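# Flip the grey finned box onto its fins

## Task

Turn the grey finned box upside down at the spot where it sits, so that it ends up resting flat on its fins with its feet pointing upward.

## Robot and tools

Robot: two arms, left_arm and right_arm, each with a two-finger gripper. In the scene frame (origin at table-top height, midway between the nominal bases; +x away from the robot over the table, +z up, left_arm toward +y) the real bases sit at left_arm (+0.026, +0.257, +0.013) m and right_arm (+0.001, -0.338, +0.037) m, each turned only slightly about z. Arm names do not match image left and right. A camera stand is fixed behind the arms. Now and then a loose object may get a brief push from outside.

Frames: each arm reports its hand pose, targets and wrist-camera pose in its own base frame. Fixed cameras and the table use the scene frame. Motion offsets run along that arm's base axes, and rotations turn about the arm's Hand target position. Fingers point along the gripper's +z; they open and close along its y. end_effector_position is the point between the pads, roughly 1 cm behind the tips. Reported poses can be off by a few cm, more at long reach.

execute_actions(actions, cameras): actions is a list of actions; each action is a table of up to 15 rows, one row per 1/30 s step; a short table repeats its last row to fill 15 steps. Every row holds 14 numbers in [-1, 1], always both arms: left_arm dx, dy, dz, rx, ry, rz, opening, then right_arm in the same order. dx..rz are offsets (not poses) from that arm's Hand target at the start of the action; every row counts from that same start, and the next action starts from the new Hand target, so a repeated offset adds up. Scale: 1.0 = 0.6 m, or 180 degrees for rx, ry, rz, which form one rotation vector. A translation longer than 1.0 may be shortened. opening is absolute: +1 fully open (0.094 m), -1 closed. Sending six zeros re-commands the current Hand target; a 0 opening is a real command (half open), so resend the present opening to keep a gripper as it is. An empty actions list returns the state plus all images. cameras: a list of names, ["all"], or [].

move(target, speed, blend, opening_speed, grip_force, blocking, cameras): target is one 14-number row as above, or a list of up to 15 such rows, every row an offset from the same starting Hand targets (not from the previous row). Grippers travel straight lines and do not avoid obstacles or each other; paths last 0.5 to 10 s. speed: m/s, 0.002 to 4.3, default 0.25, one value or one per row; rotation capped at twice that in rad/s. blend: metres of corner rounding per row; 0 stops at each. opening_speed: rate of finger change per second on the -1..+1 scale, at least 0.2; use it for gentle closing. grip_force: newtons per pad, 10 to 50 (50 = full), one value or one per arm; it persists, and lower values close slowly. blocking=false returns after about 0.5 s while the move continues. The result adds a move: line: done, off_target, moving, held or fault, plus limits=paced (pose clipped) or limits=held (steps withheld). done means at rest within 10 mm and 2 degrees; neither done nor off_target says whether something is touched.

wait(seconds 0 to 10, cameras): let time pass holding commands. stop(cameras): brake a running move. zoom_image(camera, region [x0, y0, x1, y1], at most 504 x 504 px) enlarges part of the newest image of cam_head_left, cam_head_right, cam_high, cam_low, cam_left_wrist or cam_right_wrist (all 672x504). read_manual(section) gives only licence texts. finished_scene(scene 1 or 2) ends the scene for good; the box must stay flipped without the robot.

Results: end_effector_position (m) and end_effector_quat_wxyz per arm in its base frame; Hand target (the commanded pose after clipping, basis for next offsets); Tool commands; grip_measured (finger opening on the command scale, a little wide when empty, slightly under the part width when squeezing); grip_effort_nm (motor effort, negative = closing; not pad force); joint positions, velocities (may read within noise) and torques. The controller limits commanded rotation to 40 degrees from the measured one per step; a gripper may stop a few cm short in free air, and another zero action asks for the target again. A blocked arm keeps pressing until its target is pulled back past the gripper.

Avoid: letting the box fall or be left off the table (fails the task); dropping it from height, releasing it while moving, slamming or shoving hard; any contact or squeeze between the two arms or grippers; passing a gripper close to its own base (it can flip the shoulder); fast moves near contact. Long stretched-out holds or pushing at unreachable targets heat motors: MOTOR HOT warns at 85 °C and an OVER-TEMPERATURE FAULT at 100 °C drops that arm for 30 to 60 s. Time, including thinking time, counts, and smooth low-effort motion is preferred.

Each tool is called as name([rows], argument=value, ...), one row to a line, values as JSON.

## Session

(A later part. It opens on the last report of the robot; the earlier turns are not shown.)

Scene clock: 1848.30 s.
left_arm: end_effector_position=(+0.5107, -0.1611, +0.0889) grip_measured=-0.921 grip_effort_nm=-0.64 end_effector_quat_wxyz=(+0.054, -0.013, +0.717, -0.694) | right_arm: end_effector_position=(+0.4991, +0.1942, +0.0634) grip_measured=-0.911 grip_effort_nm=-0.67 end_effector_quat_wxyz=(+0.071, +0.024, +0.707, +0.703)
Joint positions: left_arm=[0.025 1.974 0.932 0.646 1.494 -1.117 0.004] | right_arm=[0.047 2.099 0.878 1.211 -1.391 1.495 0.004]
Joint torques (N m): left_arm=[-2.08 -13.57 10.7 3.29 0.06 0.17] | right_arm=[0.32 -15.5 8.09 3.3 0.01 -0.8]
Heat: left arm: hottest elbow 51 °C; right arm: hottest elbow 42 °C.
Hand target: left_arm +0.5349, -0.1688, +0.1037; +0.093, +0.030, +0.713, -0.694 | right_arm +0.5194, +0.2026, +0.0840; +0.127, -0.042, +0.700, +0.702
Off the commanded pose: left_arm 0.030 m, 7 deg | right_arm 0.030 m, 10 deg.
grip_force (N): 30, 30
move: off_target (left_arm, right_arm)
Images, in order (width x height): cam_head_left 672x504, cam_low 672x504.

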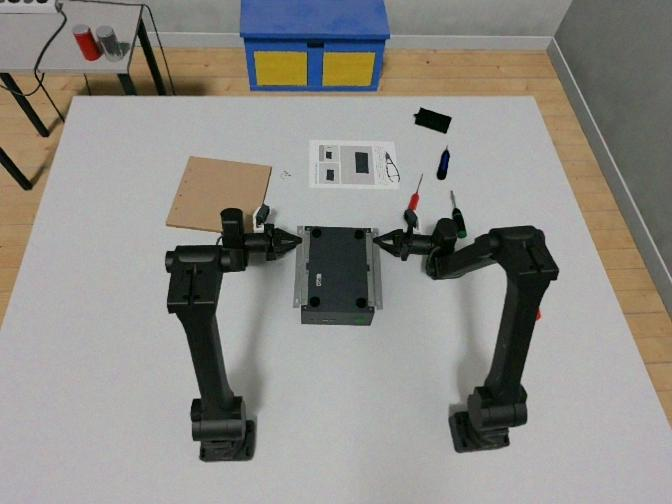

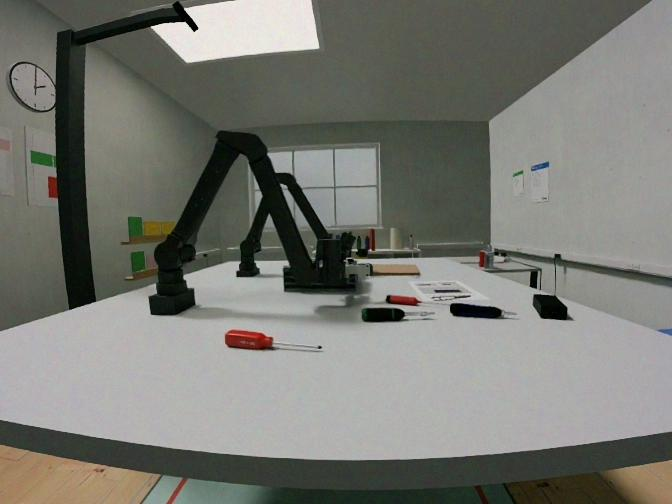

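move(target=[-0.01,0,-0.035,0,0,0,-0.97,-0.01,0,-0.035,0,0,0,-0.97], speed=0.02, cameras=["cam_head_left","cam_low","cam_left_wrist","cam_right_wrist"])

zoom_image(camera="cam_low", region=[180, 170, 380, 320])

Scene clock: 1855.47 s.
left_arm: end_effector_position=(+0.5104, -0.1612, +0.0881) grip_measured=-0.921 grip_effort_nm=-0.64 end_effector_quat_wxyz=(+0.059, -0.002, +0.715, -0.697) | right_arm: end_effector_position=(+0.4988, +0.1941, +0.0628) grip_measured=-0.892 grip_effort_nm=-0.67 end_effector_quat_wxyz=(+0.087, +0.005, +0.703, +0.706)
Joint positions: left_arm=[0.025 1.987 0.932 0.71 1.505 -1.145 0.004] | right_arm=[0.046 2.124 0.885 1.307 -1.396 1.522 0.005]
Joint torques (N m): left_arm=[-2.14 -11.34 9.39 2.95 -0.42 0.47] | right_arm=[0.73 -12.69 7.1 2.63 0.24 -0.95]
Heat: left arm: hottest elbow 51 °C; right arm: hottest elbow 42 °C.
Hand target: left_arm +0.5289, -0.1689, +0.0826; +0.093, +0.030, +0.713, -0.694 | right_arm +0.5134, +0.2025, +0.0631; +0.127, -0.042, +0.700, +0.702
Off the commanded pose: left_arm 0.021 m, 5 deg | right_arm 0.017 m, 7 deg.
grip_force (N): 30, 30
move: off_target (left_arm, right_arm)
Images, in order (width x height): cam_head_left 672x504, cam_low 672x504, cam_left_wrist 672x504, cam_right_wrist 672x504.

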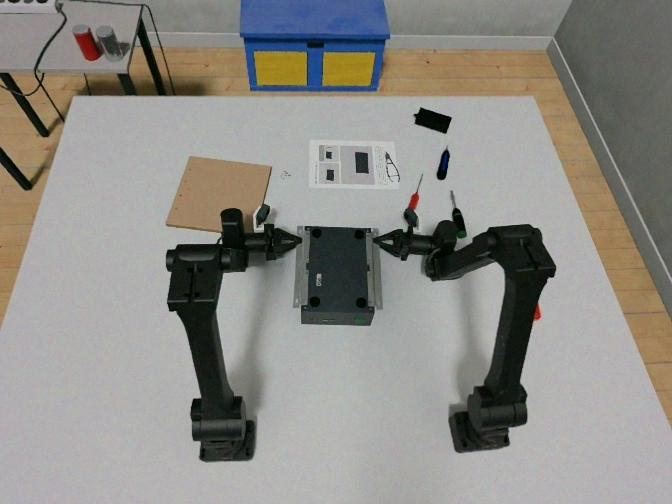

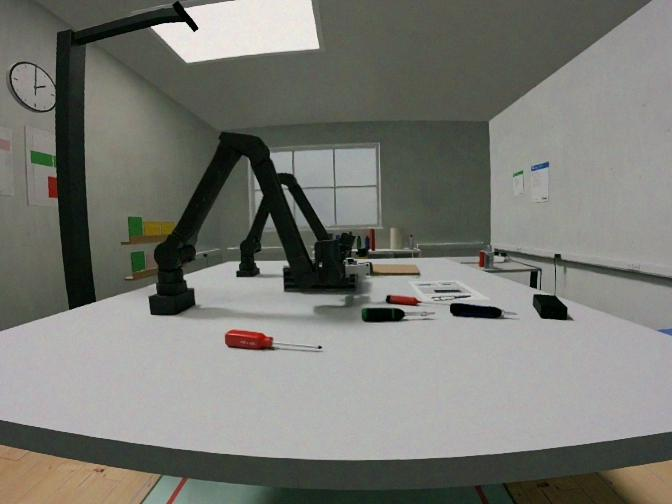

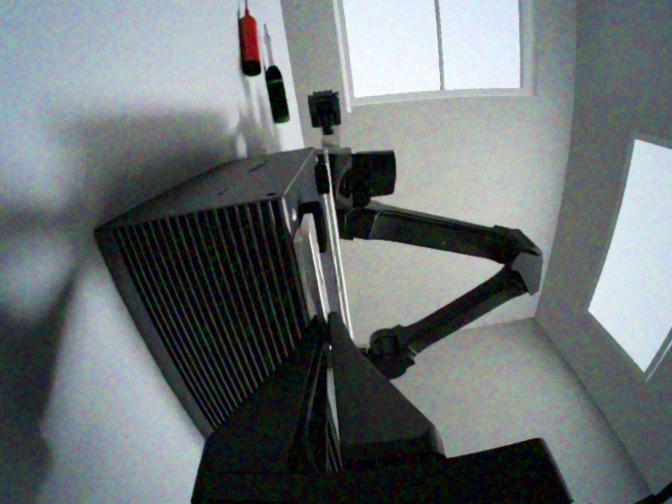

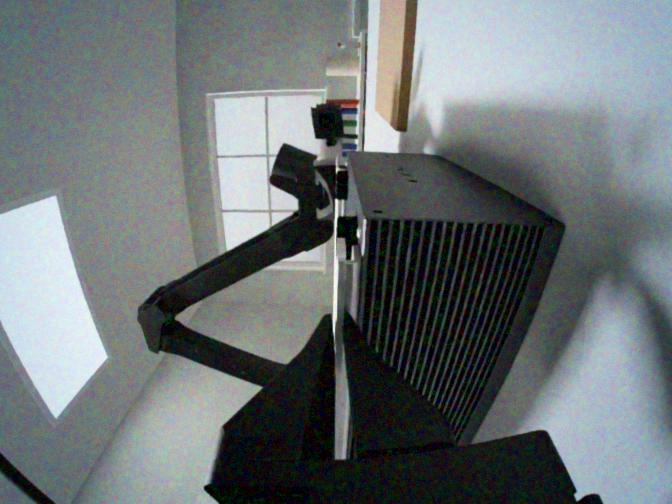

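Scaled by 2.520.

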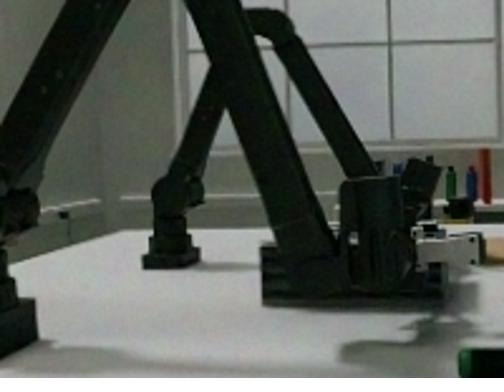

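move(target=[-0.012,0,0.018,0,0,0,-0.97,-0.008,0,0.012,0,0,0,-0.97], speed=0.02)

move(target=[0,0,0,0,0,0,-0.6,0,0,0,0,0,0,-0.6], speed=0.02, opening_speed=0.2, cameras=["cam_head_left","cam_low","cam_left_wrist","cam_right_wrist"])

Scene clock: 1868.20 s.
left_arm: end_effector_position=(+0.5107, -0.1612, +0.0889) grip_measured=-0.921 grip_effort_nm=-0.64 end_effector_quat_wxyz=(+0.057, -0.004, +0.715, -0.697) | right_arm: end_effector_position=(+0.4988, +0.1941, +0.0630) grip_measured=-0.892 grip_effort_nm=-0.67 end_effector_quat_wxyz=(+0.086, +0.005, +0.702, +0.706)
Joint positions: left_arm=[0.025 1.987 0.932 0.721 1.505 -1.162 0.004] | right_arm=[0.046 2.125 0.885 1.316 -1.395 1.531 0.005]
Joint torques (N m): left_arm=[-2.08 -13.68 7.6 3.43 -0.39 0.37] | right_arm=[0.5 -13.8 6.06 2.77 0.32 -0.85]
Heat: left arm: hottest elbow 50 °C; right arm: hottest elbow 41 °C.
Hand target: left_arm +0.5217, -0.1689, +0.0935; +0.093, +0.030, +0.713, -0.694 | right_arm +0.5087, +0.2025, +0.0703; +0.127, -0.042, +0.700, +0.702
Off the commanded pose: left_arm 0.014 m, 6 deg | right_arm 0.015 m, 7 deg.
grip_force (N): 30, 30
move: off_target (left_arm, right_arm)

Scene clock: 1870.33 s.
left_arm: end_effector_position=(+0.5139, -0.1625, +0.0917) grip_measured=-0.603 grip_effort_nm=0.17 end_effector_quat_wxyz=(+0.086, +0.016, +0.715, -0.694) | right_arm: end_effector_position=(+0.5015, +0.1941, +0.0648) grip_measured=-0.602 grip_effort_nm=0.07 end_effector_quat_wxyz=(+0.121, -0.028, +0.701, +0.702)
Joint positions: left_arm=[0.022 1.989 0.932 0.776 1.489 -1.144 0.019] | right_arm=[0.046 2.126 0.892 1.319 -1.393 1.443 0.019]
Joint torques (N m): left_arm=[-1.79 -13.51 7.57 2.52 0.16 -0.11] | right_arm=[0.91 -14.92 5.34 1.35 0.2 -0.2]
Heat: left arm: hottest elbow 50 °C; right arm: hottest elbow 41 °C.
Hand target: left_arm +0.5217, -0.1688, +0.0936; +0.093, +0.030, +0.713, -0.694 | right_arm +0.5087, +0.2025, +0.0703; +0.127, -0.042, +0.700, +0.702
Off the commanded pose: left_arm 0.010 m, 2 deg | right_arm 0.012 m, 2 deg.
grip_force (N): 30, 30
move: off_target (right_arm)
Images, in order (width x height): cam_head_left 672x504, cam_low 672x504, cam_left_wrist 672x504, cam_right_wrist 672x504.

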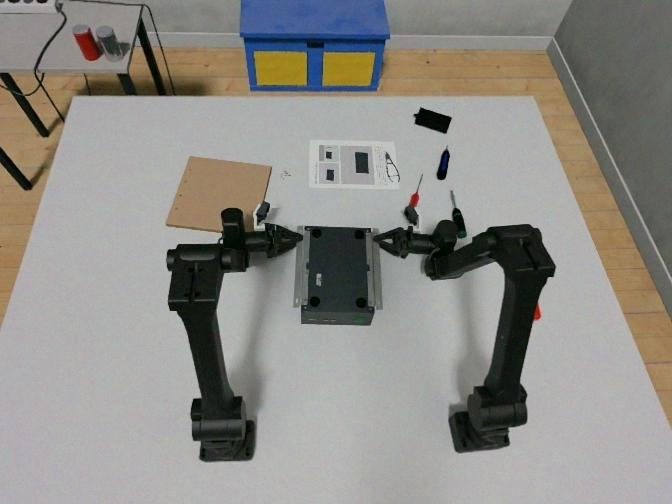

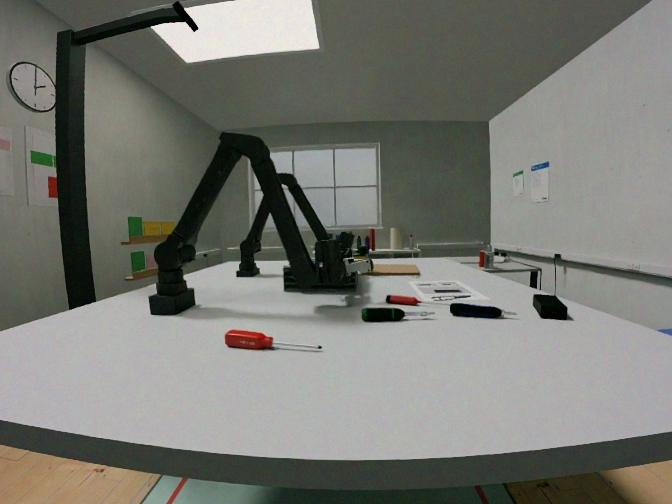

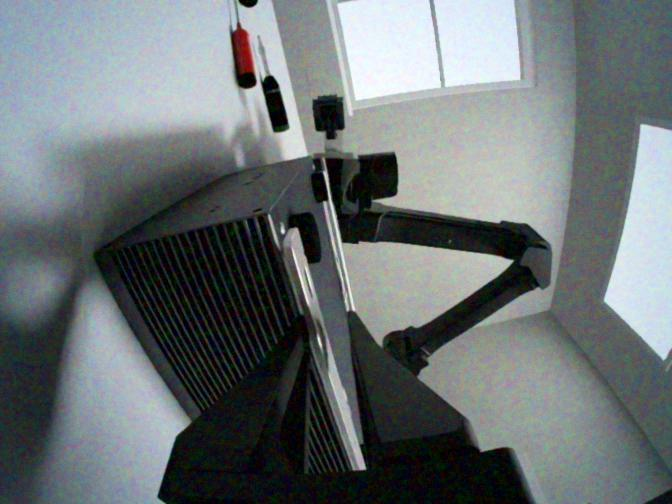

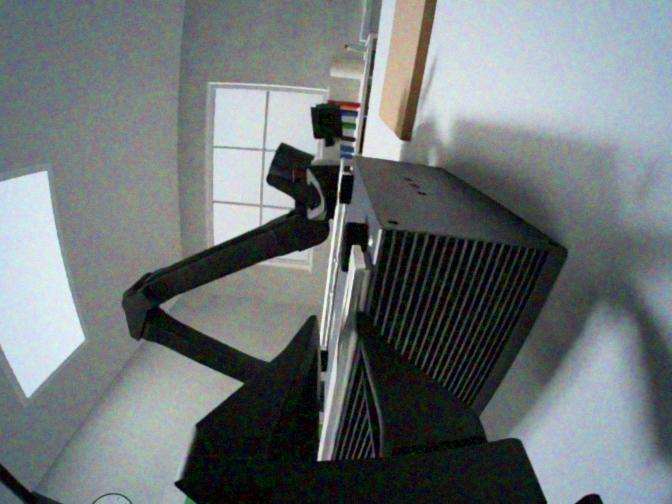

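move(target=[0,0,0,0,0,0,-0.4,0,0,0,0,0,0,-0.4], speed=0.02, opening_speed=0.2)

move(target=[0,0.12,0,0,0,0,-0.4,0,-0.12,0,0,0,0,-0.4], speed=0.03, cameras=["cam_head_left","cam_low","cam_left_wrist","cam_right_wrist"])

Scene clock: 1879.23 s.
left_arm: end_effector_position=(+0.5134, -0.1639, +0.0918) grip_measured=-0.404 grip_effort_nm=0.17 end_effector_quat_wxyz=(+0.085, +0.018, +0.715, -0.694) | right_arm: end_effector_position=(+0.5015, +0.1947, +0.0648) grip_measured=-0.402 grip_effort_nm=0.07 end_effector_quat_wxyz=(+0.122, -0.028, +0.701, +0.702)
Joint positions: left_arm=[0.02 1.989 0.932 0.776 1.489 -1.144 0.028] | right_arm=[0.047 2.126 0.892 1.319 -1.392 1.443 0.028]
Joint torques (N m): left_arm=[-1.61 -13.51 7.58 2.45 0.15 -0.1] | right_arm=[0.97 -15.09 5.38 1.25 0.17 -0.2]
Heat: left arm: hottest elbow 49 °C; right arm: hottest elbow 41 °C.
Hand target: left_arm +0.5217, -0.1688, +0.0936; +0.093, +0.030, +0.713, -0.694 | right_arm +0.5087, +0.2027, +0.0703; +0.127, -0.042, +0.700, +0.702
Off the commanded pose: left_arm 0.010 m, 2 deg | right_arm 0.012 m, 2 deg.
grip_force (N): 30, 30
move: off_target (right_arm)

Scene clock: 1882.50 s.
left_arm: end_effector_position=(+0.5185, -0.1019, +0.0933) grip_measured=-0.403 grip_effort_nm=0.17 end_effector_quat_wxyz=(+0.113, +0.002, +0.709, -0.696) | right_arm: end_effector_position=(+0.4996, +0.1376, +0.0697) grip_measured=-0.401 grip_effort_nm=0.07 end_effector_quat_wxyz=(+0.118, -0.039, +0.704, +0.699)
Joint positions: left_arm=[0.142 1.989 0.932 0.754 1.554 -1.104 0.028] | right_arm=[-0.073 2.126 0.9 1.385 -1.531 1.508 0.028]
Joint torques (N m): left_arm=[-0.09 -14.15 6.16 1.51 0.4 0.02] | right_arm=[-1.38 -14.15 5.23 2.37 -0.04 -0.02]
Heat: left arm: hottest elbow 49 °C; right arm: hottest elbow 41 °C.
Hand target: left_arm +0.5217, -0.0968, +0.0936; +0.093, +0.030, +0.713, -0.694 | right_arm +0.5087, +0.1306, +0.0703; +0.127, -0.042, +0.700, +0.702
Off the commanded pose: left_arm 0.006 m, 4 deg | right_arm 0.011 m, 1 deg.
joint sent to its limit (left arm) — joint 5 (wrist yaw), upper limit. The joint targets are off in orientation, not in position.
grip_force (N): 30, 30
move: off_target (left_arm, right_arm)
Images, in order (width x height): cam_head_left 672x504, cam_low 672x504, cam_left_wrist 672x504, cam_right_wrist 672x504.

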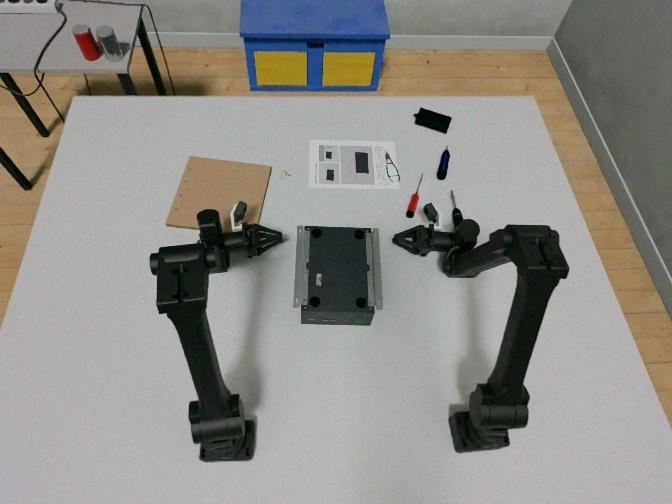

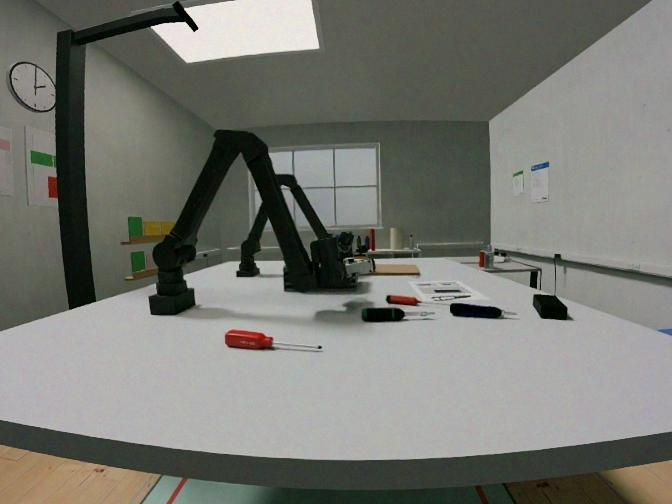

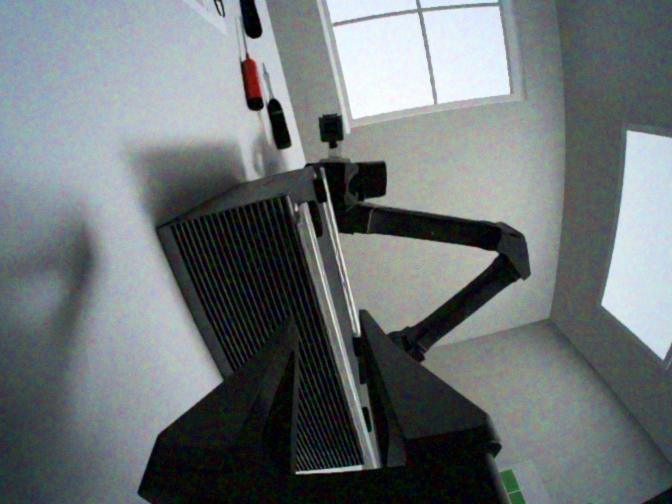

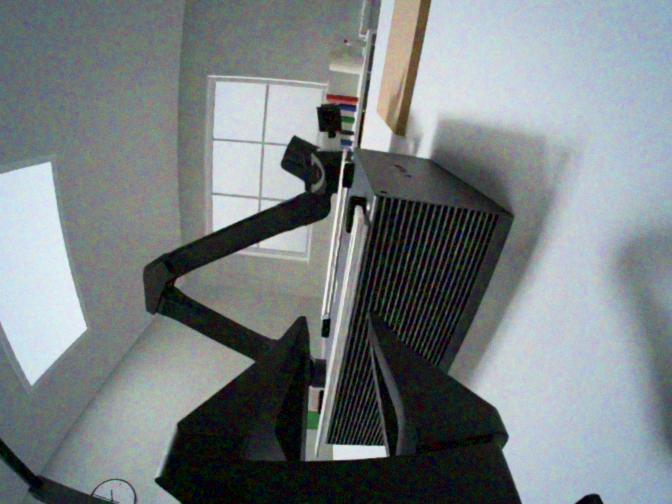

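zoom_image(camera="cam_low", region=[230, 220, 400, 320])

finished_scene(scene=2)

Scaled by 2.965.

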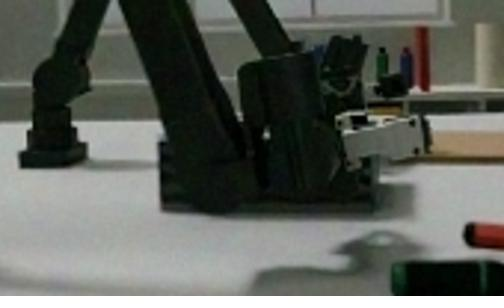

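The scene is finished: the task was done.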